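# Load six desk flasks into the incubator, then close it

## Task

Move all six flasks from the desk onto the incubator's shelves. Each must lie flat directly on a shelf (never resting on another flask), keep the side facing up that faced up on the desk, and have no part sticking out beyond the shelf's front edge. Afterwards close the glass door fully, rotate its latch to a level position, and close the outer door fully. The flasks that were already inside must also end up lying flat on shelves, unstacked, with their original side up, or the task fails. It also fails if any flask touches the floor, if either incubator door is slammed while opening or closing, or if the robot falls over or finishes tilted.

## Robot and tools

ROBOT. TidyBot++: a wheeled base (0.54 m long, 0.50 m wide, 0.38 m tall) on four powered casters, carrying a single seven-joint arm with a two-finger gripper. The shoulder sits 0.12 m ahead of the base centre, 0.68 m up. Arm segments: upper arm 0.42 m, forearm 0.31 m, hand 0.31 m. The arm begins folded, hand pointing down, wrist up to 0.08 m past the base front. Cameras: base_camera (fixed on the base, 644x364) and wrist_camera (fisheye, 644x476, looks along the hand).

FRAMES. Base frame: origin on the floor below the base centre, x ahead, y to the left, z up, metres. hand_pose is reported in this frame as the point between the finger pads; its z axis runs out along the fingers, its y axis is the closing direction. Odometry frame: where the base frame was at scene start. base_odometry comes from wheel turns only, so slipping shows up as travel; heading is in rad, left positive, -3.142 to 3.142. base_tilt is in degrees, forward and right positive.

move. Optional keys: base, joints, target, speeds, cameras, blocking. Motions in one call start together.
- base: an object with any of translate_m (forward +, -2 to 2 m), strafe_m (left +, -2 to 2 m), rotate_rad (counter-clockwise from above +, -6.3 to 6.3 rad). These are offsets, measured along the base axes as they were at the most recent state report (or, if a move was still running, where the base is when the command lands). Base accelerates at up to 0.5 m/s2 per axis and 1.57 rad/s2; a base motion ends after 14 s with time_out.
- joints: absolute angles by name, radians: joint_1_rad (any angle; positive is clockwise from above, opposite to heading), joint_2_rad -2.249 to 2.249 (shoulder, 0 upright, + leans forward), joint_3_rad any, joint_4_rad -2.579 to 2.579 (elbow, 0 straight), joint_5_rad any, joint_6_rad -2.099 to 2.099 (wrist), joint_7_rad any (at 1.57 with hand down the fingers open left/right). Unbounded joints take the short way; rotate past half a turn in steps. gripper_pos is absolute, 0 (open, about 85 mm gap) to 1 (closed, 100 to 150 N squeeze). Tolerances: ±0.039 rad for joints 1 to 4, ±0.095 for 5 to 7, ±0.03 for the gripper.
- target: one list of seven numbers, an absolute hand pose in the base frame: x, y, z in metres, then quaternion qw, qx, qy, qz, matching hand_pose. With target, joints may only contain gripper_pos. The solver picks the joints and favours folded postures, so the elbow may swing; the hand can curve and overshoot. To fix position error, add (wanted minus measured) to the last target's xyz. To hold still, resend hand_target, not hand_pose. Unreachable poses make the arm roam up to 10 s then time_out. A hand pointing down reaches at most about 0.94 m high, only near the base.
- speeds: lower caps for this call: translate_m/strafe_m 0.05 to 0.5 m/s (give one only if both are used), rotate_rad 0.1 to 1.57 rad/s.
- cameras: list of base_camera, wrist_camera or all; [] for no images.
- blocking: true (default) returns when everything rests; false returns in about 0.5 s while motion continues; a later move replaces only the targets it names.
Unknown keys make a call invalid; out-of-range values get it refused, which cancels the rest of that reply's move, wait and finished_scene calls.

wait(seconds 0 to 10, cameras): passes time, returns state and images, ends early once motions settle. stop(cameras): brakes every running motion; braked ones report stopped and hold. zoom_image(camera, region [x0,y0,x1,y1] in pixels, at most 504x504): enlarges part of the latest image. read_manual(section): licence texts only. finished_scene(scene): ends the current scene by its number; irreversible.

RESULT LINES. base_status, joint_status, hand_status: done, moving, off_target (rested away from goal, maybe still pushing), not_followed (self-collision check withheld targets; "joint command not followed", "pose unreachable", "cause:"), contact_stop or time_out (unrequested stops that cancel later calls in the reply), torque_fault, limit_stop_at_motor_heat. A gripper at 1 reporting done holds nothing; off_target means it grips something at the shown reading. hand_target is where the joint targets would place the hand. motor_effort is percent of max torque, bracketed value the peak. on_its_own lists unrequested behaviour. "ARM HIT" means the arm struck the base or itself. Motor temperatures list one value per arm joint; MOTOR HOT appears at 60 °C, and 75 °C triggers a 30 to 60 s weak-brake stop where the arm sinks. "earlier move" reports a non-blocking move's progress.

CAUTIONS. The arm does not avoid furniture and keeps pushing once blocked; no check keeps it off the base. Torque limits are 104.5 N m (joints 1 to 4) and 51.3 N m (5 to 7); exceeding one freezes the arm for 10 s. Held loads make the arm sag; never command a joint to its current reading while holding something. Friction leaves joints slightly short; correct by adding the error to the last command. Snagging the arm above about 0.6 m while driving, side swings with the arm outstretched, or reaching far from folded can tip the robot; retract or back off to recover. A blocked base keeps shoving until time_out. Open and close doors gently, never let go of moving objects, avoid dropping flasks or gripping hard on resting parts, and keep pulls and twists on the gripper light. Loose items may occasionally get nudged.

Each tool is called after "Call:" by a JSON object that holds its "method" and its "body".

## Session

Call:
{"method": "move", "body": {}}

Scene clock: 0.00 s.
Motor temperatures (°C): [31 36 31 34 39 36 47]
base_odometry: x=+0.000 y=+0.000 heading=+0.000
base_tilt: forward=-0.1 right=-0.2
base_status: not commanded
joint_positions: joint_1_rad=-0.044 joint_2_rad=-0.358 joint_3_rad=+3.128 joint_4_rad=-2.539 joint_5_rad=+0.031 joint_6_rad=-0.914 joint_7_rad=+1.599 gripper_pos=+0.000
joint_status: not commanded
motor_effort: joint_1_rad=+1 joint_2_rad=-1 joint_3_rad=+1 joint_4_rad=+14 joint_5_rad=+0 joint_6_rad=+0 joint_7_rad=+0
hand_pose: x=+0.2441 y=+0.0004 z=+0.5850 quat_wxyz=(+0.015, +0.998, +0.052, +0.024) (m; base frame)
hand_target: x=+0.2427 y=+0.0003 z=+0.5842 quat_wxyz=(+0.015, +0.998, +0.052, +0.022) (m; base frame)
hand_status: not commanded
pictures: base_camera, wrist_camera

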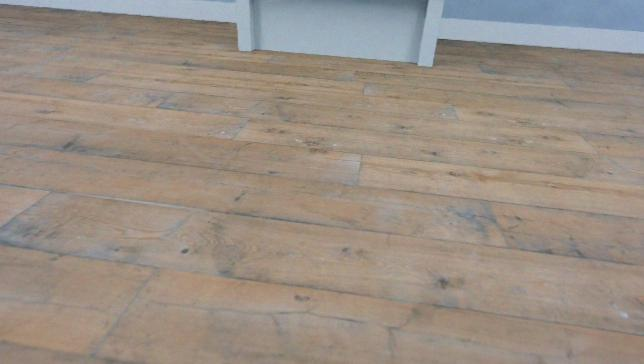

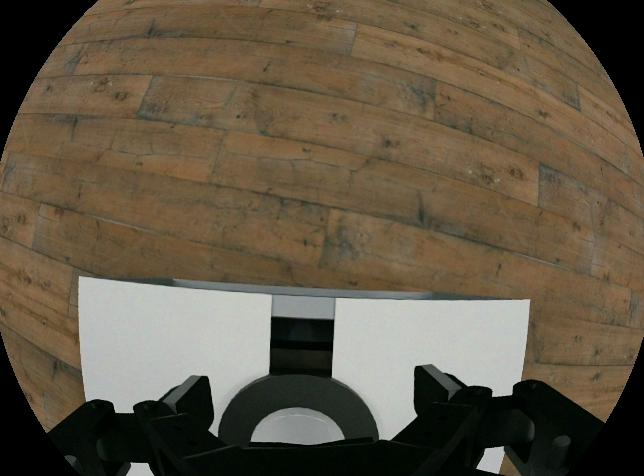

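Call:
{"method": "move", "body": {"joints": {"joint_1_rad":0,"joint_2_rad":-0.084,"joint_3_rad":3.1416,"joint_4_rad":-0.97,"joint_5_rad":0,"joint_6_rad":-1.6,"joint_7_rad":1.55,"gripper_pos":0.2}}}

Call:
{"method": "move", "body": {"base": {"rotate_rad":1.3}, "speeds": {"rotate_rad":0.9}}}

Scene clock: 3.87 s.
Motor temperatures (°C): [31 36 31 34 39 36 47]
move: done
base_odometry: x=+0.000 y=+0.000 heading=+0.000
base_tilt: forward=-0.1 right=-0.2
base_status: not commanded
joint_positions: joint_1_rad=-0.013 joint_2_rad=-0.104 joint_3_rad=+3.128 joint_4_rad=-0.975 joint_5_rad=+0.031 joint_6_rad=-1.548 joint_7_rad=+1.589 gripper_pos=+0.200
joint_status: all done
motor_effort: joint_1_rad=+2(3) joint_2_rad=-13(14) joint_3_rad=+0(2) joint_4_rad=+16(20) joint_5_rad=+0(2) joint_6_rad=+5(6) joint_7_rad=+0(1)
hand_pose: x=+0.5214 y=+0.0029 z=+1.0694 quat_wxyz=(+0.014, +0.935, +0.016, +0.354) (m; base frame)
hand_target: x=+0.5170 y=+0.0013 z=+1.0532 quat_wxyz=(-0.003, +0.947, -0.010, +0.322) (m; base frame)
hand_status: not commanded
pictures: base_camera, wrist_camera

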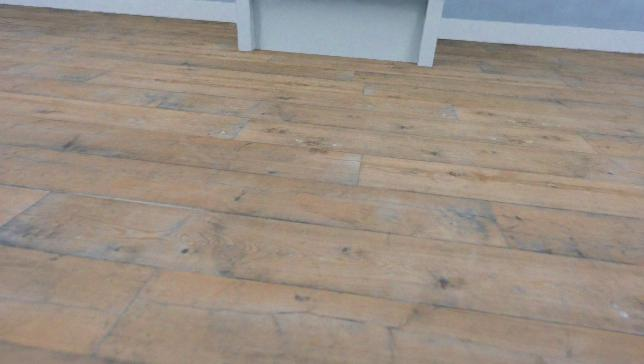

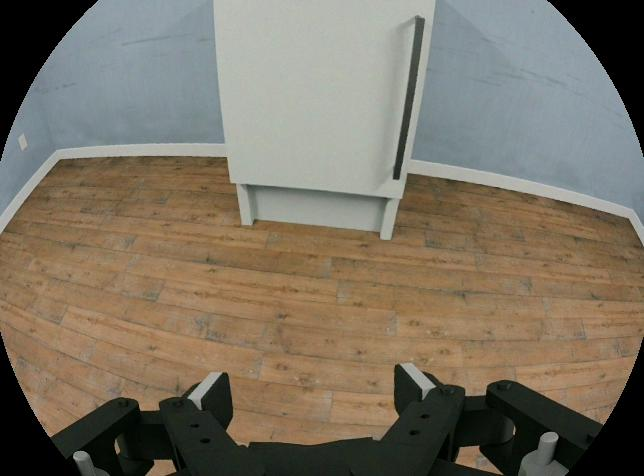

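Scene clock: 6.17 s.
Motor temperatures (°C): [31 36 31 34 39 36 47]
move: done
base_odometry: x=+0.000 y=+0.000 heading=+1.299
base_tilt: forward=-0.1 right=-0.2
base_status: done
joint_positions: joint_1_rad=-0.007 joint_2_rad=-0.096 joint_3_rad=+3.134 joint_4_rad=-0.975 joint_5_rad=+0.030 joint_6_rad=-1.550 joint_7_rad=+1.589 gripper_pos=+0.200
joint_status: not commanded
motor_effort: joint_1_rad=+2(4) joint_2_rad=-14(15) joint_3_rad=+0(2) joint_4_rad=+16(17) joint_5_rad=+0(1) joint_6_rad=+6(6) joint_7_rad=+0(0)
hand_pose: x=+0.5241 y=-0.0018 z=+1.0658 quat_wxyz=(+0.015, +0.937, +0.010, +0.349) (m; base frame)
hand_target: x=+0.5170 y=+0.0013 z=+1.0532 quat_wxyz=(-0.003, +0.947, -0.010, +0.322) (m; base frame)
hand_status: not commanded
pictures: base_camera, wrist_camera

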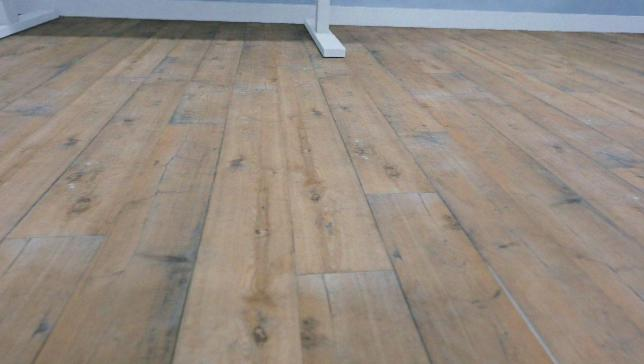

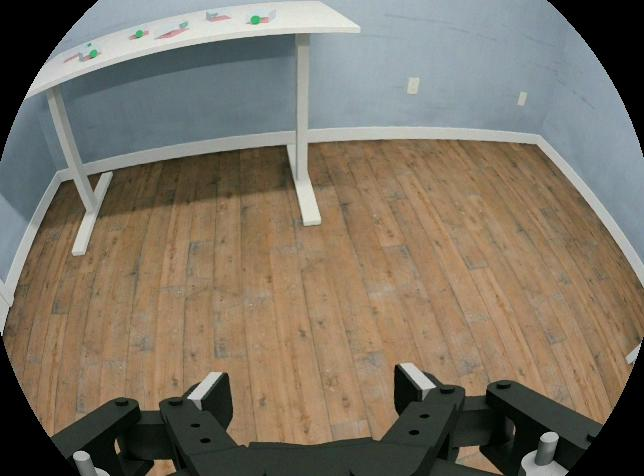

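Call:
{"method": "move", "body": {"base": {"rotate_rad":-1.47}, "speeds": {"rotate_rad":1.0}, "joints": {"joint_1_rad":0,"joint_2_rad":0.10,"joint_4_rad":-1.755,"joint_6_rad":-0.466,"joint_7_rad":1.55,"joint_5_rad":0,"gripper_pos":0}, "cameras": []}}

Call:
{"method": "move", "body": {"base": {"translate_m":0.65}, "speeds": {"translate_m":0.35}}}

Scene clock: 9.70 s.
Motor temperatures (°C): [31 36 31 34 39 36 47]
move: done
base_odometry: x=+0.000 y=+0.000 heading=-0.170
base_tilt: forward=-0.1 right=-0.2
base_status: done
joint_positions: joint_1_rad=+0.002 joint_2_rad=+0.092 joint_3_rad=+3.140 joint_4_rad=-1.733 joint_5_rad=+0.030 joint_6_rad=-0.519 joint_7_rad=+1.588 gripper_pos=+0.000
joint_status: all done
motor_effort: joint_1_rad=+1(4) joint_2_rad=-25(28) joint_3_rad=+0(3) joint_4_rad=+20(22) joint_5_rad=-1(2) joint_6_rad=+6(6) joint_7_rad=+0(1)
hand_pose: x=+0.6847 y=-0.0037 z=+0.8045 quat_wxyz=(+0.016, +0.921, +0.017, +0.388) (m; base frame)
hand_target: x=+0.6905 y=+0.0013 z=+0.8001 quat_wxyz=(-0.004, +0.917, -0.010, +0.399) (m; base frame)
hand_status: not commanded
pictures: none
No camera images: "cameras" was empty.

Scene clock: 12.53 s.
Motor temperatures (°C): [31 36 31 34 39 36 47]
move: done
base_odometry: x=+0.641 y=-0.110 heading=-0.171
base_tilt: forward=-0.1 right=-0.2
base_status: done
joint_positions: joint_1_rad=+0.002 joint_2_rad=+0.097 joint_3_rad=+3.140 joint_4_rad=-1.736 joint_5_rad=+0.030 joint_6_rad=-0.513 joint_7_rad=+1.588 gripper_pos=+0.000
joint_status: not commanded
motor_effort: joint_1_rad=+2(2) joint_2_rad=-24(27) joint_3_rad=+0(1) joint_4_rad=+19(21) joint_5_rad=+0(1) joint_6_rad=+6(7) joint_7_rad=+0(0)
hand_pose: x=+0.6858 y=-0.0037 z=+0.8013 quat_wxyz=(+0.015, +0.922, +0.017, +0.387) (m; base frame)
hand_target: x=+0.6905 y=+0.0013 z=+0.8001 quat_wxyz=(-0.004, +0.917, -0.010, +0.399) (m; base frame)
hand_status: not commanded
pictures: base_camera, wrist_camera

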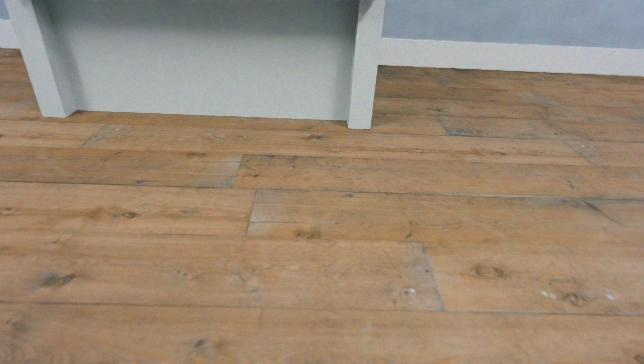

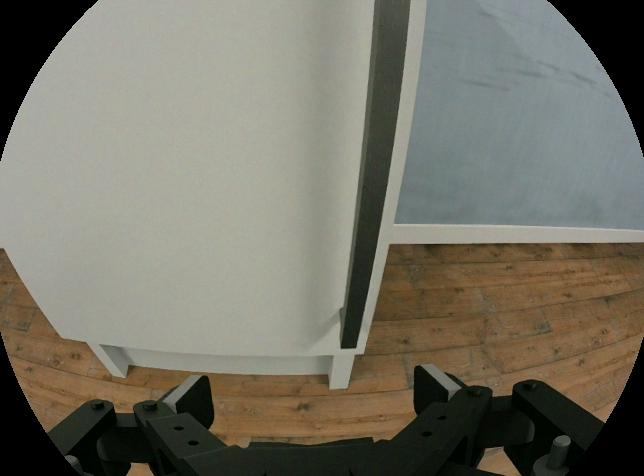

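Call:
{"method": "move", "body": {"base": {"rotate_rad":0.046,"strafe_m":-0.08}, "cameras": ["wrist_camera"]}}

Scene clock: 13.97 s.
Motor temperatures (°C): [31 36 31 34 39 36 47]
move: done
base_odometry: x=+0.627 y=-0.189 heading=-0.125
base_tilt: forward=-0.1 right=-0.2
base_status: done
joint_positions: joint_1_rad=+0.003 joint_2_rad=+0.097 joint_3_rad=+3.143 joint_4_rad=-1.736 joint_5_rad=+0.030 joint_6_rad=-0.513 joint_7_rad=+1.588 gripper_pos=+0.000
joint_status: not commanded
motor_effort: joint_1_rad=+1(5) joint_2_rad=-25(27) joint_3_rad=+0(3) joint_4_rad=+20(20) joint_5_rad=+0(1) joint_6_rad=+6(6) joint_7_rad=+0(0)
hand_pose: x=+0.6858 y=-0.0060 z=+0.8013 quat_wxyz=(+0.016, +0.922, +0.015, +0.387) (m; base frame)
hand_target: x=+0.6905 y=+0.0013 z=+0.8001 quat_wxyz=(-0.004, +0.917, -0.010, +0.399) (m; base frame)
hand_status: not commanded
pictures: wrist_camera

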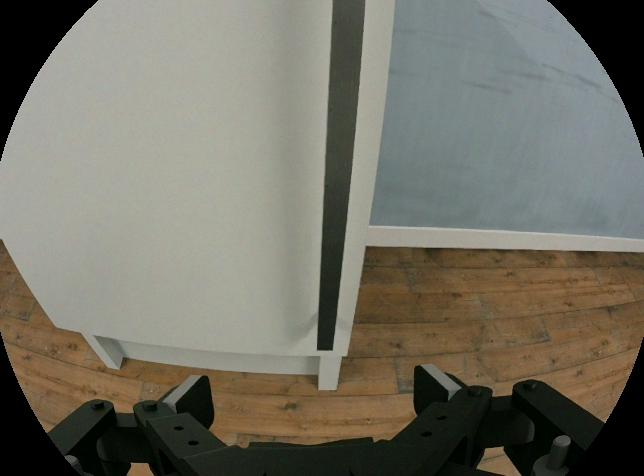

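Call:
{"method": "move", "body": {"base": {"translate_m":0.14,"strafe_m":-0.02}, "speeds": {"translate_m":0.15}, "cameras": ["wrist_camera"]}}

Scene clock: 15.90 s.
Motor temperatures (°C): [31 36 31 34 39 36 47]
move: done
base_odometry: x=+0.764 y=-0.227 heading=-0.125
base_tilt: forward=-0.1 right=-0.2
base_status: done
joint_positions: joint_1_rad=+0.003 joint_2_rad=+0.099 joint_3_rad=+3.143 joint_4_rad=-1.737 joint_5_rad=+0.030 joint_6_rad=-0.512 joint_7_rad=+1.588 gripper_pos=+0.000
joint_status: not commanded
motor_effort: joint_1_rad=+2(2) joint_2_rad=-25(27) joint_3_rad=+0(1) joint_4_rad=+19(21) joint_5_rad=+0(1) joint_6_rad=+6(7) joint_7_rad=+0(0)
hand_pose: x=+0.6859 y=-0.0060 z=+0.7995 quat_wxyz=(+0.016, +0.922, +0.015, +0.386) (m; base frame)
hand_target: x=+0.6905 y=+0.0013 z=+0.8001 quat_wxyz=(-0.004, +0.917, -0.010, +0.399) (m; base frame)
hand_status: not commanded
pictures: wrist_camera

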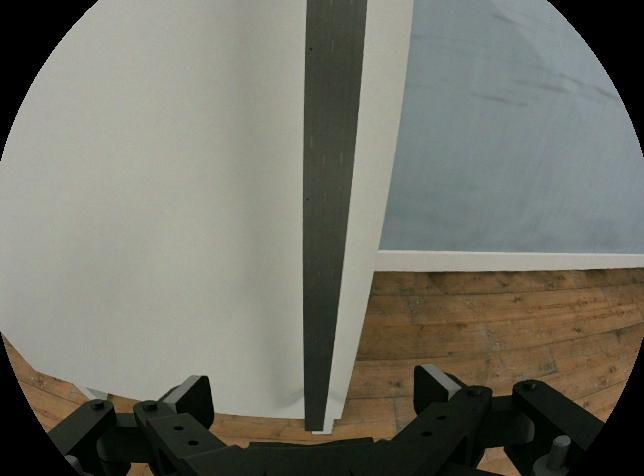

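Call:
{"method": "move", "body": {"base": {"translate_m":0.08}, "speeds": {"translate_m":0.12}, "cameras": ["wrist_camera"]}}

Scene clock: 20.73 s.
Motor temperatures (°C): [31 36 31 34 39 36 47]
move: done
base_odometry: x=+0.843 y=-0.237 heading=-0.125
base_tilt: forward=-0.1 right=-0.2
base_status: done
joint_positions: joint_1_rad=+0.003 joint_2_rad=+0.102 joint_3_rad=+3.143 joint_4_rad=-1.738 joint_5_rad=+0.030 joint_6_rad=-0.511 joint_7_rad=+1.588 gripper_pos=+0.000
joint_status: not commanded
motor_effort: joint_1_rad=+1(3) joint_2_rad=-24(28) joint_3_rad=+0(1) joint_4_rad=+19(20) joint_5_rad=+0(1) joint_6_rad=+6(7) joint_7_rad=+0(0)
hand_pose: x=+0.6861 y=-0.0060 z=+0.7982 quat_wxyz=(+0.016, +0.923, +0.015, +0.385) (m; base frame)
hand_target: x=+0.6905 y=+0.0013 z=+0.8001 quat_wxyz=(-0.004, +0.917, -0.010, +0.399) (m; base frame)
hand_status: not commanded
pictures: wrist_camera

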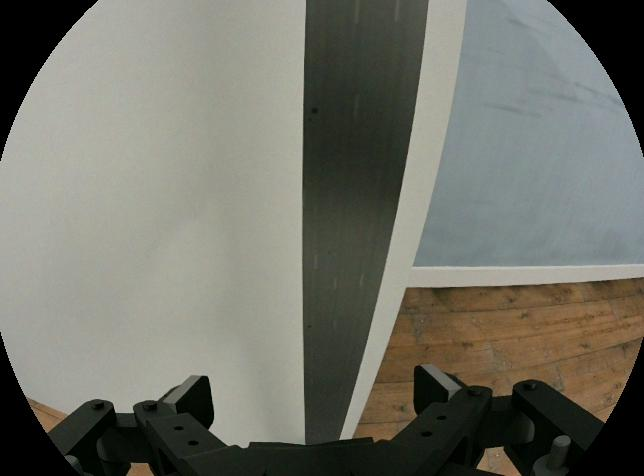

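Call:
{"method": "move", "body": {"base": {"translate_m":0.018,"strafe_m":-0.006}, "speeds": {"translate_m":0.08}, "cameras": []}}

Call:
{"method": "move", "body": {"joints": {"gripper_pos":0.8}, "cameras": ["wrist_camera"]}}

Scene clock: 21.67 s.
Motor temperatures (°C): [31 36 31 34 39 36 47]
move: done
base_odometry: x=+0.861 y=-0.245 heading=-0.125
base_tilt: forward=-0.1 right=-0.2
base_status: done
joint_positions: joint_1_rad=+0.003 joint_2_rad=+0.106 joint_3_rad=+3.143 joint_4_rad=-1.738 joint_5_rad=+0.030 joint_6_rad=-0.510 joint_7_rad=+1.588 gripper_pos=+0.000
joint_status: not commanded
motor_effort: joint_1_rad=+2(3) joint_2_rad=-25(28) joint_3_rad=+0(1) joint_4_rad=+19(20) joint_5_rad=+0(1) joint_6_rad=+6(7) joint_7_rad=+0(0)
hand_pose: x=+0.6868 y=-0.0059 z=+0.7959 quat_wxyz=(+0.016, +0.923, +0.015, +0.384) (m; base frame)
hand_target: x=+0.6905 y=+0.0013 z=+0.8001 quat_wxyz=(-0.004, +0.917, -0.010, +0.399) (m; base frame)
hand_status: not commanded
pictures: none
No camera images: "cameras" was empty.

Scene clock: 22.70 s.
Motor temperatures (°C): [31 36 31 34 39 36 47]
move: off_target
base_odometry: x=+0.861 y=-0.245 heading=-0.125
base_tilt: forward=-0.1 right=-0.2
base_status: not commanded
joint_positions: joint_1_rad=+0.007 joint_2_rad=+0.104 joint_3_rad=+3.147 joint_4_rad=-1.739 joint_5_rad=+0.028 joint_6_rad=-0.509 joint_7_rad=+1.581 gripper_pos=+0.751
joint_status: gripper_pos off_target (ended at +0.751, target +0.800)
motor_effort: joint_1_rad=-1(4) joint_2_rad=-23(26) joint_3_rad=-2(5) joint_4_rad=+20(22) joint_5_rad=+1(3) joint_6_rad=+7(10) joint_7_rad=+1(1)
hand_pose: x=+0.6863 y=-0.0099 z=+0.7964 quat_wxyz=(+0.016, +0.923, +0.008, +0.384) (m; base frame)
hand_target: x=+0.6905 y=+0.0013 z=+0.8001 quat_wxyz=(-0.004, +0.917, -0.010, +0.399) (m; base frame)
hand_status: not commanded
pictures: wrist_camera

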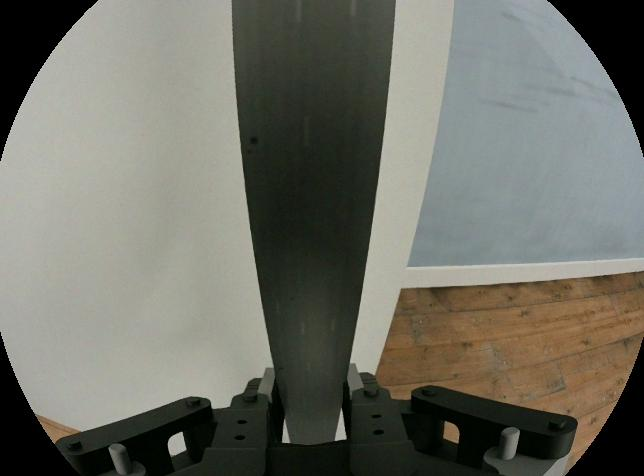

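Call:
{"method": "move", "body": {"base": {"translate_m":-0.064,"strafe_m":0.08,"rotate_rad":-0.1}, "speeds": {"strafe_m":0.1,"rotate_rad":0.1}, "cameras": ["wrist_camera"]}}

Call:
{"method": "move", "body": {"base": {"translate_m":-0.12,"strafe_m":0.167,"rotate_rad":-0.2}, "speeds": {"strafe_m":0.15,"rotate_rad":0.15}, "cameras": ["wrist_camera"]}}

Scene clock: 24.87 s.
Motor temperatures (°C): [31 36 31 34 39 36 47]
move: done
base_odometry: x=+0.807 y=-0.157 heading=-0.226
base_tilt: forward=-0.1 right=-0.2
base_status: done
joint_positions: joint_1_rad=+0.000 joint_2_rad=+0.110 joint_3_rad=+3.142 joint_4_rad=-1.752 joint_5_rad=+0.024 joint_6_rad=-0.466 joint_7_rad=+1.564 gripper_pos=+0.755
joint_status: not commanded
motor_effort: joint_1_rad=+0(5) joint_2_rad=-27(43) joint_3_rad=-2(4) joint_4_rad=+19(22) joint_5_rad=+1(3) joint_6_rad=+4(8) joint_7_rad=+3(3)
hand_pose: x=+0.6928 y=-0.0027 z=+0.7961 quat_wxyz=(+0.008, +0.918, +0.004, +0.396) (m; base frame)
hand_target: x=+0.6905 y=+0.0013 z=+0.8001 quat_wxyz=(-0.004, +0.917, -0.010, +0.399) (m; base frame)
hand_status: not commanded
pictures: wrist_camera

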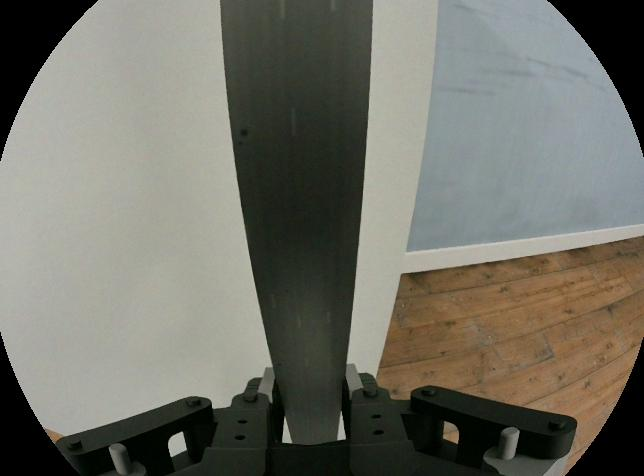

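Scene clock: 26.83 s.
Motor temperatures (°C): [31 36 31 34 39 36 47]
move: done
base_odometry: x=+0.728 y=+0.032 heading=-0.426
base_tilt: forward=-0.1 right=-0.2
base_status: done
joint_positions: joint_1_rad=-0.005 joint_2_rad=+0.115 joint_3_rad=+3.136 joint_4_rad=-1.747 joint_5_rad=+0.023 joint_6_rad=-0.465 joint_7_rad=+1.564 gripper_pos=+0.755
joint_status: not commanded
motor_effort: joint_1_rad=+2(8) joint_2_rad=-28(31) joint_3_rad=+1(5) joint_4_rad=+19(22) joint_5_rad=+2(5) joint_6_rad=+5(7) joint_7_rad=+3(3)
hand_pose: x=+0.6948 y=+0.0044 z=+0.7962 quat_wxyz=(+0.005, +0.918, +0.009, +0.396) (m; base frame)
hand_target: x=+0.6905 y=+0.0013 z=+0.8001 quat_wxyz=(-0.004, +0.917, -0.010, +0.399) (m; base frame)
hand_status: not commanded
pictures: wrist_camera

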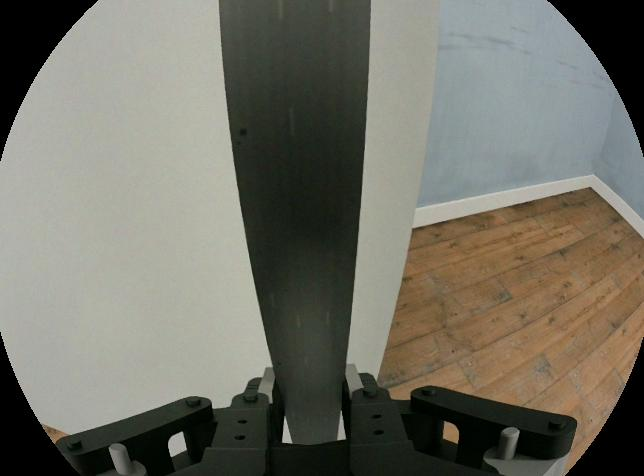

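Call:
{"method": "move", "body": {"base": {"translate_m":-0.167,"strafe_m":0.258,"rotate_rad":-0.3}, "speeds": {"strafe_m":0.18,"rotate_rad":0.18}, "cameras": []}}

Call:
{"method": "move", "body": {"base": {"translate_m":-0.167,"strafe_m":0.258,"rotate_rad":-0.3}, "speeds": {"strafe_m":0.18,"rotate_rad":0.18}, "cameras": ["base_camera","wrist_camera"]}}

Scene clock: 29.57 s.
Motor temperatures (°C): [31 36 31 34 39 36 47]
move: done
base_odometry: x=+0.682 y=+0.337 heading=-0.727
base_tilt: forward=-0.1 right=-0.2
base_status: done
joint_positions: joint_1_rad=-0.015 joint_2_rad=+0.116 joint_3_rad=+3.125 joint_4_rad=-1.745 joint_5_rad=+0.020 joint_6_rad=-0.465 joint_7_rad=+1.563 gripper_pos=+0.755
joint_status: not commanded
motor_effort: joint_1_rad=+5(10) joint_2_rad=-28(31) joint_3_rad=+2(7) joint_4_rad=+18(20) joint_5_rad=+3(5) joint_6_rad=+4(6) joint_7_rad=+3(4)
hand_pose: x=+0.6952 y=+0.0166 z=+0.7963 quat_wxyz=(-0.001, +0.918, +0.017, +0.396) (m; base frame)
hand_target: x=+0.6905 y=+0.0013 z=+0.8001 quat_wxyz=(-0.004, +0.917, -0.010, +0.399) (m; base frame)
hand_status: not commanded
pictures: none
No camera images: "cameras" was empty.

Scene clock: 32.00 s.
Motor temperatures (°C): [31 36 31 34 39 36 47]
move: done
base_odometry: x=+0.729 y=+0.641 heading=-1.028
base_tilt: forward=-0.1 right=-0.2
base_status: done
joint_positions: joint_1_rad=-0.025 joint_2_rad=+0.118 joint_3_rad=+3.115 joint_4_rad=-1.743 joint_5_rad=+0.017 joint_6_rad=-0.465 joint_7_rad=+1.563 gripper_pos=+0.755
joint_status: not commanded
motor_effort: joint_1_rad=+6(12) joint_2_rad=-28(32) joint_3_rad=+4(9) joint_4_rad=+18(21) joint_5_rad=+3(5) joint_6_rad=+4(6) joint_7_rad=+3(3)
hand_pose: x=+0.6955 y=+0.0285 z=+0.7964 quat_wxyz=(-0.007, +0.918, +0.025, +0.397) (m; base frame)
hand_target: x=+0.6905 y=+0.0013 z=+0.8001 quat_wxyz=(-0.004, +0.917, -0.010, +0.399) (m; base frame)
hand_status: not commanded
pictures: base_camera, wrist_camera

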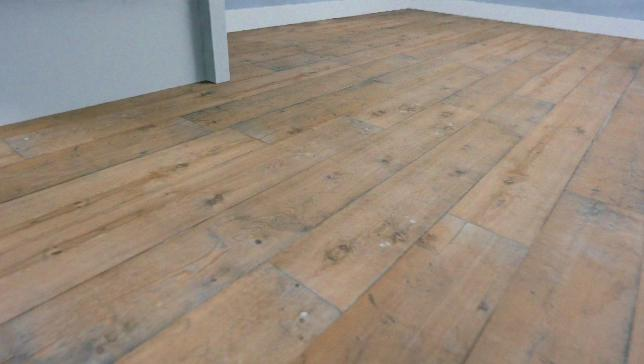

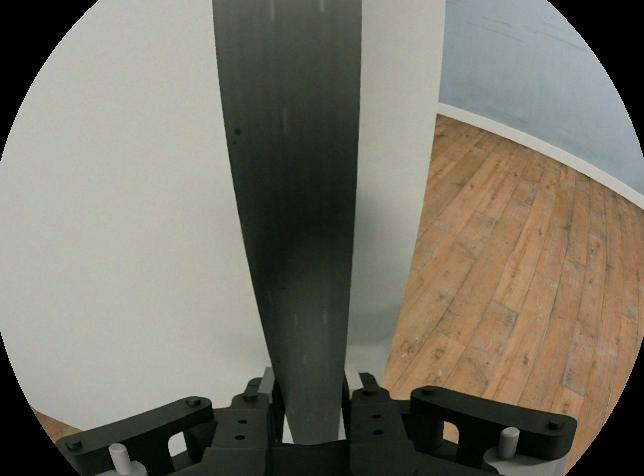

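Call:
{"method": "move", "body": {"base": {"translate_m":-0.165,"strafe_m":0.268,"rotate_rad":-0.3}, "speeds": {"strafe_m":0.18,"rotate_rad":0.18}, "cameras": []}}

Call:
{"method": "move", "body": {"base": {"translate_m":-0.165,"strafe_m":0.268,"rotate_rad":-0.3}, "speeds": {"strafe_m":0.18,"rotate_rad":0.18}, "cameras": ["wrist_camera"]}}

Call:
{"method": "move", "body": {"base": {"translate_m":-0.165,"strafe_m":0.266,"rotate_rad":-0.3}, "speeds": {"strafe_m":0.18,"rotate_rad":0.18}, "cameras": ["base_camera","wrist_camera"]}}

Scene clock: 34.90 s.
Motor temperatures (°C): [31 36 31 34 39 36 47]
move: done
base_odometry: x=+0.873 y=+0.921 heading=-1.328
base_tilt: forward=-0.1 right=-0.2
base_status: done
joint_positions: joint_1_rad=-0.026 joint_2_rad=+0.119 joint_3_rad=+3.114 joint_4_rad=-1.742 joint_5_rad=+0.016 joint_6_rad=-0.465 joint_7_rad=+1.563 gripper_pos=+0.755
joint_status: not commanded
motor_effort: joint_1_rad=+7(13) joint_2_rad=-28(32) joint_3_rad=+4(10) joint_4_rad=+18(20) joint_5_rad=+3(5) joint_6_rad=+4(6) joint_7_rad=+3(3)
hand_pose: x=+0.6959 y=+0.0298 z=+0.7965 quat_wxyz=(-0.008, +0.918, +0.025, +0.397) (m; base frame)
hand_target: x=+0.6905 y=+0.0013 z=+0.8001 quat_wxyz=(-0.004, +0.917, -0.010, +0.399) (m; base frame)
hand_status: not commanded
pictures: none
No camera images: "cameras" was empty.

Scene clock: 37.27 s.
Motor temperatures (°C): [31 36 31 34 39 36 47]
move: done
base_odometry: x=+1.094 y=+1.145 heading=-1.629
base_tilt: forward=-0.1 right=-0.2
base_status: done
joint_positions: joint_1_rad=-0.027 joint_2_rad=+0.119 joint_3_rad=+3.113 joint_4_rad=-1.742 joint_5_rad=+0.015 joint_6_rad=-0.464 joint_7_rad=+1.563 gripper_pos=+0.755
joint_status: not commanded
motor_effort: joint_1_rad=+6(13) joint_2_rad=-29(32) joint_3_rad=+4(10) joint_4_rad=+19(21) joint_5_rad=+3(5) joint_6_rad=+5(6) joint_7_rad=+3(3)
hand_pose: x=+0.6959 y=+0.0306 z=+0.7965 quat_wxyz=(-0.008, +0.917, +0.026, +0.397) (m; base frame)
hand_target: x=+0.6905 y=+0.0013 z=+0.8001 quat_wxyz=(-0.004, +0.917, -0.010, +0.399) (m; base frame)
hand_status: not commanded
pictures: wrist_camera

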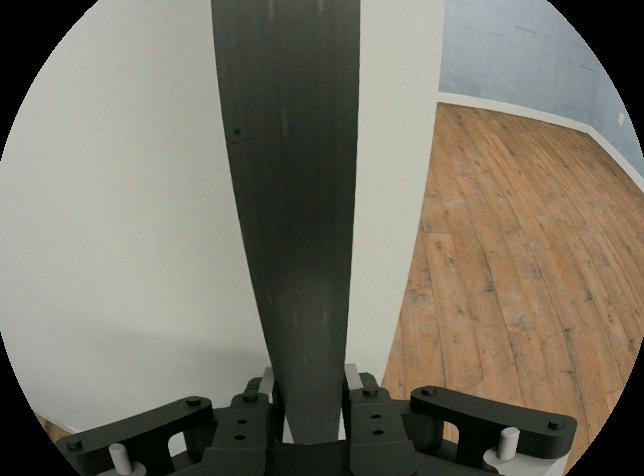

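Scene clock: 39.63 s.
Motor temperatures (°C): [31 36 31 34 39 36 47]
move: done
base_odometry: x=+1.369 y=+1.295 heading=-1.929
base_tilt: forward=-0.1 right=-0.2
base_status: done
joint_positions: joint_1_rad=-0.028 joint_2_rad=+0.120 joint_3_rad=+3.111 joint_4_rad=-1.741 joint_5_rad=+0.015 joint_6_rad=-0.464 joint_7_rad=+1.563 gripper_pos=+0.755
joint_status: not commanded
motor_effort: joint_1_rad=+7(13) joint_2_rad=-29(32) joint_3_rad=+5(10) joint_4_rad=+18(20) joint_5_rad=+3(5) joint_6_rad=+4(6) joint_7_rad=+2(3)
hand_pose: x=+0.6963 y=+0.0325 z=+0.7965 quat_wxyz=(-0.009, +0.917, +0.027, +0.397) (m; base frame)
hand_target: x=+0.6905 y=+0.0013 z=+0.8001 quat_wxyz=(-0.004, +0.917, -0.010, +0.399) (m; base frame)
hand_status: not commanded
pictures: base_camera, wrist_camera

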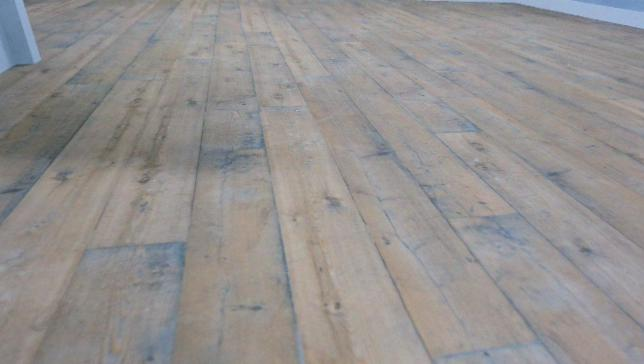

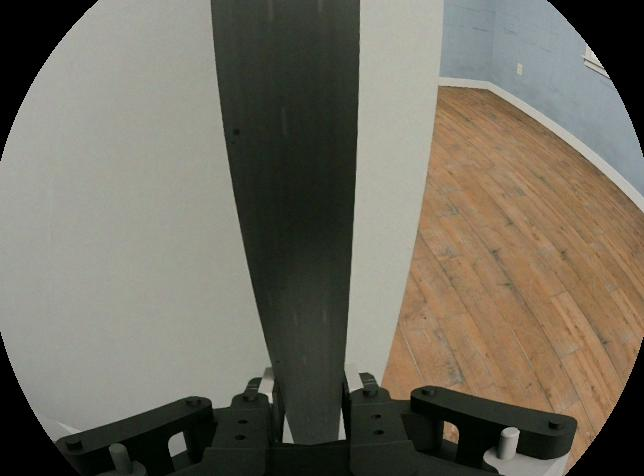

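Call:
{"method": "move", "body": {"base": {"translate_m":-0.09,"strafe_m":0.134,"rotate_rad":-0.15}, "speeds": {"strafe_m":0.15,"rotate_rad":0.15}, "cameras": []}}

Call:
{"method": "move", "body": {"joints": {"gripper_pos":0.2}, "cameras": []}}

Call:
{"method": "move", "body": {"base": {"translate_m":-0.15}, "speeds": {"translate_m":0.2}, "cameras": ["base_camera","wrist_camera"]}}

Call:
{"method": "move", "body": {"base": {"strafe_m":-0.75}, "speeds": {"strafe_m":0.4}, "joints": {"joint_2_rad":-0.084,"joint_4_rad":-0.97,"joint_6_rad":-1.4}, "cameras": ["base_camera","wrist_camera"]}}

Scene clock: 42.10 s.
Motor temperatures (°C): [31 36 31 34 39 36 47]
move: done
base_odometry: x=+1.526 y=+1.332 heading=-2.080
base_tilt: forward=-0.1 right=-0.2
base_status: done
joint_positions: joint_1_rad=-0.022 joint_2_rad=+0.126 joint_3_rad=+3.119 joint_4_rad=-1.738 joint_5_rad=+0.014 joint_6_rad=-0.455 joint_7_rad=+1.563 gripper_pos=+0.758
joint_status: not commanded
motor_effort: joint_1_rad=+6(12) joint_2_rad=-29(37) joint_3_rad=+4(9) joint_4_rad=+18(20) joint_5_rad=+2(5) joint_6_rad=+4(7) joint_7_rad=+0(3)
hand_pose: x=+0.7000 y=+0.0251 z=+0.7965 quat_wxyz=(-0.006, +0.916, +0.021, +0.400) (m; base frame)
hand_target: x=+0.6905 y=+0.0013 z=+0.8001 quat_wxyz=(-0.004, +0.917, -0.010, +0.399) (m; base frame)
hand_status: not commanded
pictures: none
No camera images: "cameras" was empty.

Scene clock: 42.97 s.
Motor temperatures (°C): [31 36 31 34 39 36 47]
move: done
base_odometry: x=+1.526 y=+1.332 heading=-2.080
base_tilt: forward=-0.1 right=-0.2
base_status: not commanded
joint_positions: joint_1_rad=-0.005 joint_2_rad=+0.119 joint_3_rad=+3.133 joint_4_rad=-1.742 joint_5_rad=+0.014 joint_6_rad=-0.455 joint_7_rad=+1.563 gripper_pos=+0.200
joint_status: all done
motor_effort: joint_1_rad=+1(6) joint_2_rad=-26(33) joint_3_rad=+0(4) joint_4_rad=+20(20) joint_5_rad=+1(1) joint_6_rad=+6(7) joint_7_rad=+0(0)
hand_pose: x=+0.6989 y=+0.0071 z=+0.7988 quat_wxyz=(+0.001, +0.916, +0.007, +0.401) (m; base frame)
hand_target: x=+0.6905 y=+0.0013 z=+0.8001 quat_wxyz=(-0.004, +0.917, -0.010, +0.399) (m; base frame)
hand_status: not commanded
pictures: none
No camera images: "cameras" was empty.

Scene clock: 44.43 s.
Motor temperatures (°C): [31 36 31 34 39 36 47]
move: done
base_odometry: x=+1.600 y=+1.463 heading=-2.080
base_tilt: forward=-0.1 right=-0.2
base_status: done
joint_positions: joint_1_rad=-0.005 joint_2_rad=+0.113 joint_3_rad=+3.133 joint_4_rad=-1.742 joint_5_rad=+0.014 joint_6_rad=-0.455 joint_7_rad=+1.563 gripper_pos=+0.200
joint_status: not commanded
motor_effort: joint_1_rad=+2(3) joint_2_rad=-25(30) joint_3_rad=+0(1) joint_4_rad=+19(21) joint_5_rad=+0(1) joint_6_rad=+6(7) joint_7_rad=+0(0)
hand_pose: x=+0.6982 y=+0.0069 z=+0.8019 quat_wxyz=(+0.001, +0.915, +0.007, +0.404) (m; base frame)
hand_target: x=+0.6905 y=+0.0013 z=+0.8001 quat_wxyz=(-0.004, +0.917, -0.010, +0.399) (m; base frame)
hand_status: not commanded
pictures: base_camera, wrist_camera

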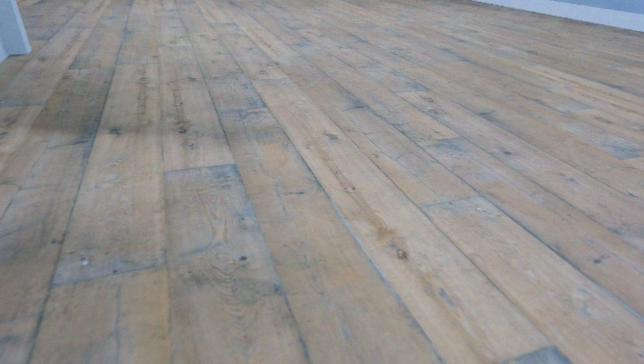

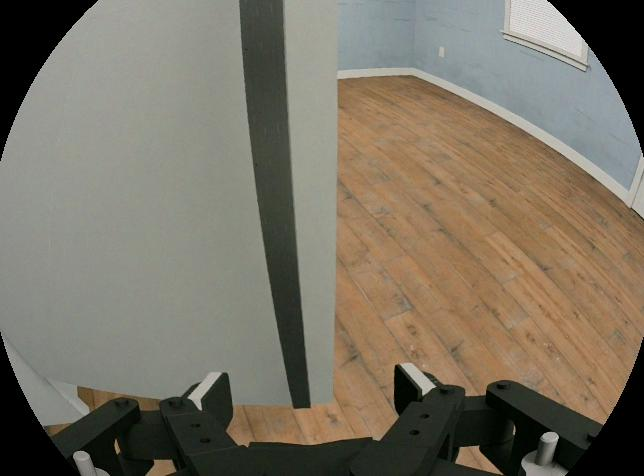

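Scene clock: 47.37 s.
Motor temperatures (°C): [31 36 31 34 39 36 47]
move: done
base_odometry: x=+0.945 y=+1.829 heading=-2.080
base_tilt: forward=-0.1 right=-0.2
base_status: done
joint_positions: joint_1_rad=-0.003 joint_2_rad=-0.067 joint_3_rad=+3.136 joint_4_rad=-0.973 joint_5_rad=+0.014 joint_6_rad=-1.349 joint_7_rad=+1.563 gripper_pos=+0.200
joint_status: all done
motor_effort: joint_1_rad=+1(4) joint_2_rad=-16(28) joint_3_rad=+0(2) joint_4_rad=+17(22) joint_5_rad=+0(1) joint_6_rad=+7(8) joint_7_rad=+0(0)
hand_pose: x=+0.5794 y=+0.0008 z=+1.0987 quat_wxyz=(+0.004, +0.903, -0.002, +0.429) (m; base frame)
hand_target: x=+0.5622 y=+0.0013 z=+1.0958 quat_wxyz=(-0.004, +0.910, -0.009, +0.415) (m; base frame)
hand_status: not commanded
pictures: base_camera, wrist_camera

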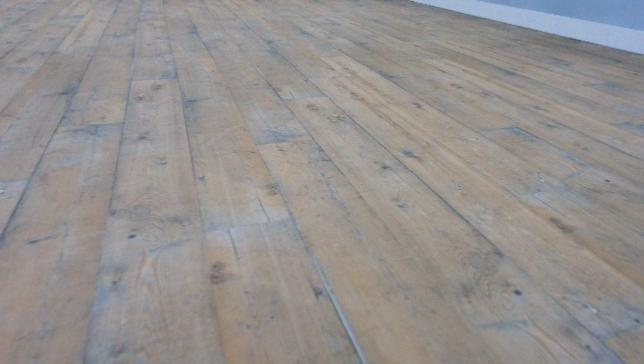

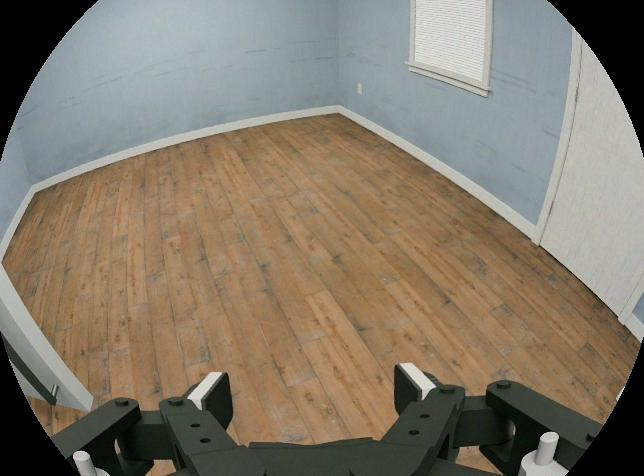

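Call:
{"method": "move", "body": {"base": {"rotate_rad":1.955}, "speeds": {"rotate_rad":1.0}, "cameras": []}}

Call:
{"method": "move", "body": {"base": {"translate_m":-0.25,"strafe_m":-2.0}, "speeds": {"strafe_m":0.4}}}

Scene clock: 52.17 s.
Motor temperatures (°C): [31 36 31 34 39 36 47]
move: done
base_odometry: x=+0.945 y=+1.829 heading=-0.126
base_tilt: forward=-0.1 right=-0.2
base_status: done
joint_positions: joint_1_rad=-0.001 joint_2_rad=-0.067 joint_3_rad=+3.139 joint_4_rad=-0.973 joint_5_rad=+0.014 joint_6_rad=-1.351 joint_7_rad=+1.563 gripper_pos=+0.200
joint_status: not commanded
motor_effort: joint_1_rad=+1(4) joint_2_rad=-16(20) joint_3_rad=+0(4) joint_4_rad=+17(19) joint_5_rad=+0(3) joint_6_rad=+7(7) joint_7_rad=+0(0)
hand_pose: x=+0.5790 y=-0.0015 z=+1.0987 quat_wxyz=(+0.005, +0.904, -0.004, +0.428) (m; base frame)
hand_target: x=+0.5622 y=+0.0013 z=+1.0958 quat_wxyz=(-0.004, +0.910, -0.009, +0.415) (m; base frame)
hand_status: not commanded
pictures: none
No camera images: "cameras" was empty.

Scene clock: 58.27 s.
Motor temperatures (°C): [31 36 31 34 39 36 47]
move: done
base_odometry: x=+0.446 y=-0.124 heading=-0.125
base_tilt: forward=-0.1 right=-0.2
base_status: done
joint_positions: joint_1_rad=-0.004 joint_2_rad=-0.068 joint_3_rad=+3.136 joint_4_rad=-0.970 joint_5_rad=-0.009 joint_6_rad=-1.353 joint_7_rad=+1.562 gripper_pos=+0.200
joint_status: not commanded
motor_effort: joint_1_rad=+2(15) joint_2_rad=-16(18) joint_3_rad=+1(14) joint_4_rad=+17(18) joint_5_rad=+0(13) joint_6_rad=+7(7) joint_7_rad=+0(0)
hand_pose: x=+0.5782 y=+0.0085 z=+1.0992 quat_wxyz=(-0.008, +0.904, +0.002, +0.428) (m; base frame)
hand_target: x=+0.5622 y=+0.0013 z=+1.0958 quat_wxyz=(-0.004, +0.910, -0.009, +0.415) (m; base frame)
hand_status: not commanded
pictures: base_camera, wrist_camera

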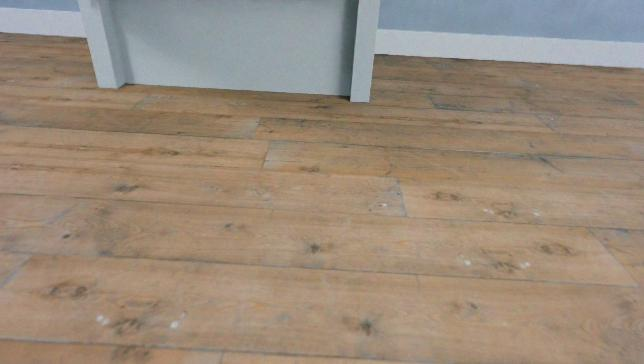

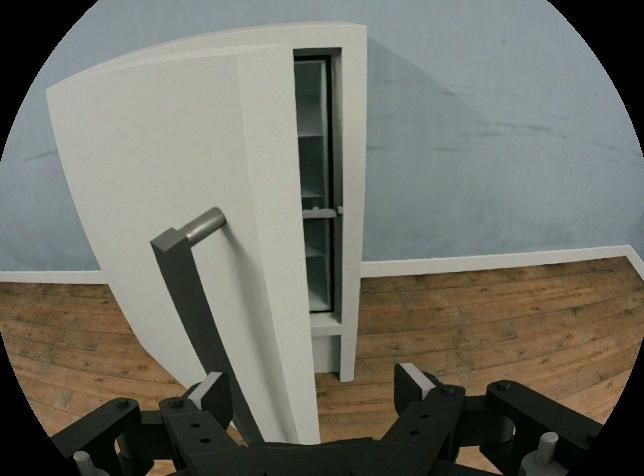

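Call:
{"method": "move", "body": {"base": {"strafe_m":-0.07}, "joints": {"joint_1_rad":0.01,"joint_2_rad":0.07,"joint_4_rad":-1.466,"joint_6_rad":-0.785,"gripper_pos":1.0}, "cameras": ["wrist_camera"]}}

Scene clock: 61.33 s.
Motor temperatures (°C): [31 36 31 34 39 36 47]
move: done
base_odometry: x=+0.437 y=-0.194 heading=-0.126
base_tilt: forward=-0.1 right=-0.2
base_status: done
joint_positions: joint_1_rad=+0.003 joint_2_rad=+0.068 joint_3_rad=+3.139 joint_4_rad=-1.448 joint_5_rad=-0.009 joint_6_rad=-0.838 joint_7_rad=+1.562 gripper_pos=+0.999
joint_status: all done
motor_effort: joint_1_rad=+2(3) joint_2_rad=-25(28) joint_3_rad=+0(2) joint_4_rad=+20(22) joint_5_rad=+0(1) joint_6_rad=+7(7) joint_7_rad=+0(0)
hand_pose: x=+0.6820 y=+0.0034 z=+0.8995 quat_wxyz=(-0.006, +0.923, -0.005, +0.384) (m; base frame)
hand_target: x=+0.6903 y=-0.0044 z=+0.9002 quat_wxyz=(-0.002, +0.917, -0.014, +0.399) (m; base frame)
hand_status: not commanded
pictures: wrist_camera

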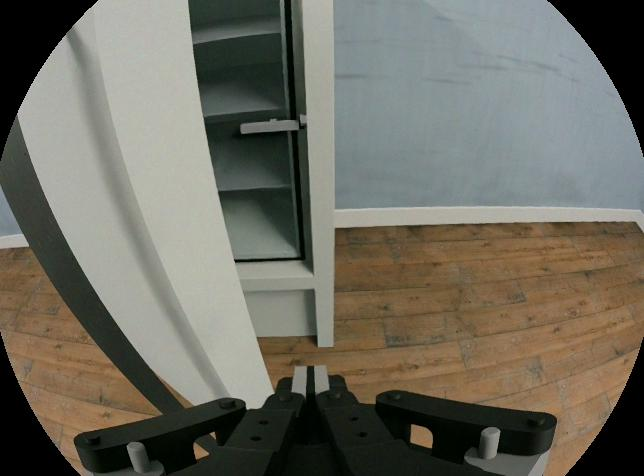

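Call:
{"method": "move", "body": {"base": {"strafe_m":-0.06,"translate_m":0.18}, "speeds": {"translate_m":0.2}, "joints": {"joint_1_rad":0.0}, "cameras": ["wrist_camera"]}}

Call:
{"method": "move", "body": {"base": {"strafe_m":0.2,"translate_m":-0.03}, "speeds": {"strafe_m":0.15}, "cameras": ["wrist_camera"]}}

Scene clock: 63.30 s.
Motor temperatures (°C): [31 36 31 34 39 36 47]
move: done
base_odometry: x=+0.608 y=-0.276 heading=-0.126
base_tilt: forward=-0.1 right=-0.2
base_status: done
joint_positions: joint_1_rad=-0.001 joint_2_rad=+0.071 joint_3_rad=+3.139 joint_4_rad=-1.448 joint_5_rad=-0.009 joint_6_rad=-0.833 joint_7_rad=+1.562 gripper_pos=+0.999
joint_status: all done
motor_effort: joint_1_rad=+1(2) joint_2_rad=-25(27) joint_3_rad=+0(1) joint_4_rad=+20(21) joint_5_rad=+0(1) joint_6_rad=+6(7) joint_7_rad=+0(0)
hand_pose: x=+0.6839 y=+0.0055 z=+0.8985 quat_wxyz=(-0.007, +0.923, -0.004, +0.385) (m; base frame)
hand_target: x=+0.6903 y=+0.0013 z=+0.9002 quat_wxyz=(-0.004, +0.917, -0.010, +0.399) (m; base frame)
hand_status: not commanded
pictures: wrist_camera

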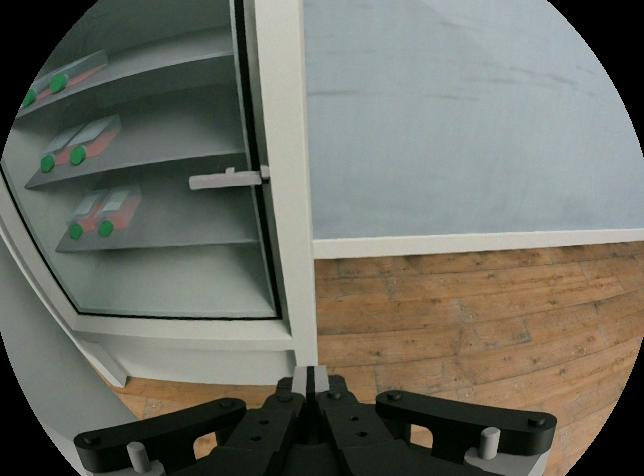

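Scene clock: 65.30 s.
Motor temperatures (°C): [31 36 31 34 39 36 47]
move: done
base_odometry: x=+0.603 y=-0.074 heading=-0.126
base_tilt: forward=-0.1 right=-0.1
base_status: done
joint_positions: joint_1_rad=+0.095 joint_2_rad=+0.055 joint_3_rad=+3.235 joint_4_rad=-1.460 joint_5_rad=+0.033 joint_6_rad=-0.832 joint_7_rad=+1.562 gripper_pos=+0.999
joint_status: not commanded
motor_effort: joint_1_rad=-19(20) joint_2_rad=-17(26) joint_3_rad=-18(19) joint_4_rad=+22(24) joint_5_rad=-10(12) joint_6_rad=+11(13) joint_7_rad=-1(1)
hand_pose: x=+0.6683 y=-0.1098 z=+0.9013 quat_wxyz=(+0.053, +0.918, -0.084, +0.384) (m; base frame)
hand_target: x=+0.6903 y=+0.0013 z=+0.9002 quat_wxyz=(-0.004, +0.917, -0.010, +0.399) (m; base frame)
hand_status: not commanded
pictures: wrist_camera

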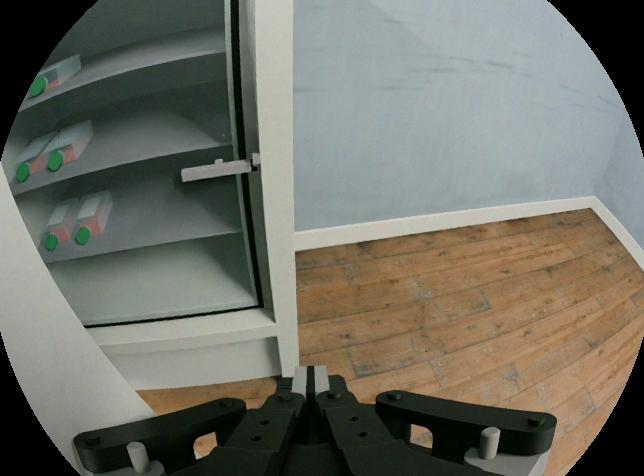

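Call:
{"method": "move", "body": {"base": {"strafe_m":-0.12}, "speeds": {"strafe_m":0.15}, "cameras": ["wrist_camera"]}}

Call:
{"method": "move", "body": {"base": {"translate_m":-0.3}, "speeds": {"translate_m":0.2}, "joints": {"joint_2_rad":-0.084,"joint_4_rad":-0.97,"joint_6_rad":-1.4}}}

Scene clock: 67.57 s.
Motor temperatures (°C): [31 36 31 34 39 36 47]
move: done
base_odometry: x=+0.588 y=-0.193 heading=-0.126
base_tilt: forward=-0.1 right=-0.2
base_status: done
joint_positions: joint_1_rad=+0.003 joint_2_rad=+0.060 joint_3_rad=+3.146 joint_4_rad=-1.460 joint_5_rad=+0.033 joint_6_rad=-0.824 joint_7_rad=+1.562 gripper_pos=+0.999
joint_status: not commanded
motor_effort: joint_1_rad=+2(19) joint_2_rad=-24(25) joint_3_rad=+0(17) joint_4_rad=+20(23) joint_5_rad=+1(11) joint_6_rad=+6(12) joint_7_rad=+0(1)
hand_pose: x=+0.6809 y=-0.0100 z=+0.9006 quat_wxyz=(+0.015, +0.921, -0.001, +0.388) (m; base frame)
hand_target: x=+0.6903 y=+0.0013 z=+0.9002 quat_wxyz=(-0.004, +0.917, -0.010, +0.399) (m; base frame)
hand_status: not commanded
pictures: wrist_camera

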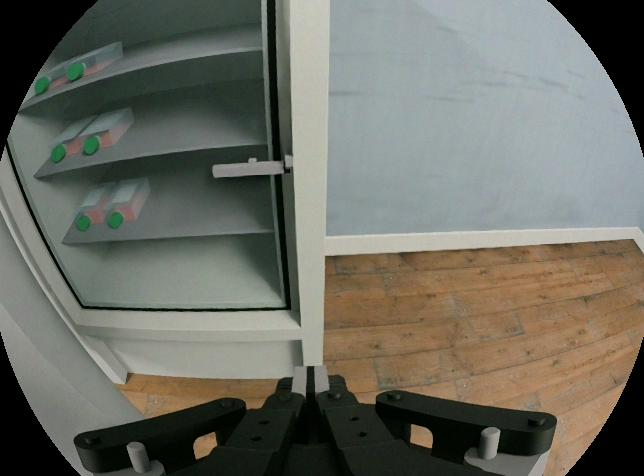

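Scene clock: 69.77 s.
Motor temperatures (°C): [31 37 31 34 39 36 47]
move: done
base_odometry: x=+0.290 y=-0.156 heading=-0.126
base_tilt: forward=-0.1 right=-0.2
base_status: done
joint_positions: joint_1_rad=+0.003 joint_2_rad=-0.078 joint_3_rad=+3.146 joint_4_rad=-0.971 joint_5_rad=+0.033 joint_6_rad=-1.350 joint_7_rad=+1.562 gripper_pos=+0.999
joint_status: all done
motor_effort: joint_1_rad=+2(3) joint_2_rad=-15(28) joint_3_rad=+0(1) joint_4_rad=+17(22) joint_5_rad=+0(1) joint_6_rad=+7(8) joint_7_rad=+0(0)
hand_pose: x=+0.5747 y=-0.0119 z=+1.1047 quat_wxyz=(+0.016, +0.901, -0.011, +0.434) (m; base frame)
hand_target: x=+0.5622 y=+0.0013 z=+1.0958 quat_wxyz=(-0.004, +0.910, -0.009, +0.415) (m; base frame)
hand_status: not commanded
pictures: base_camera, wrist_camera

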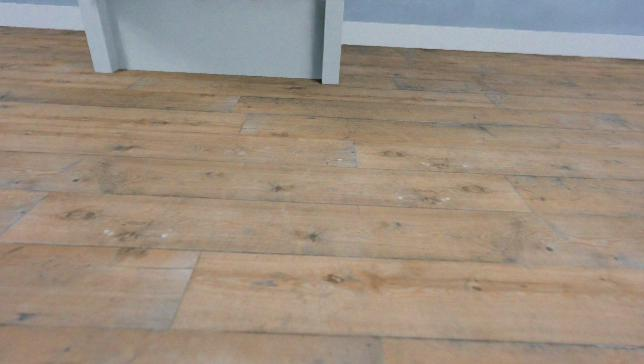

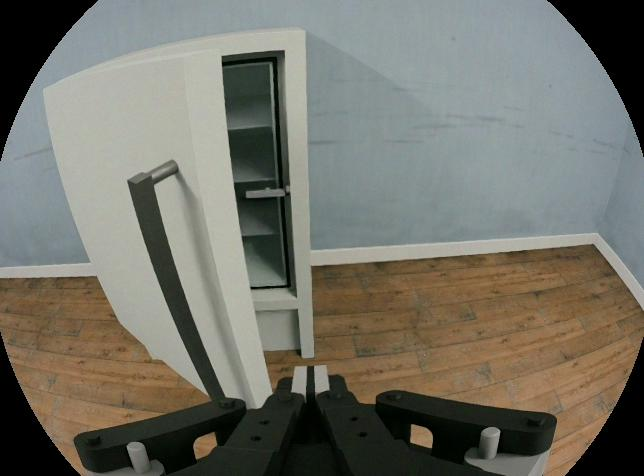

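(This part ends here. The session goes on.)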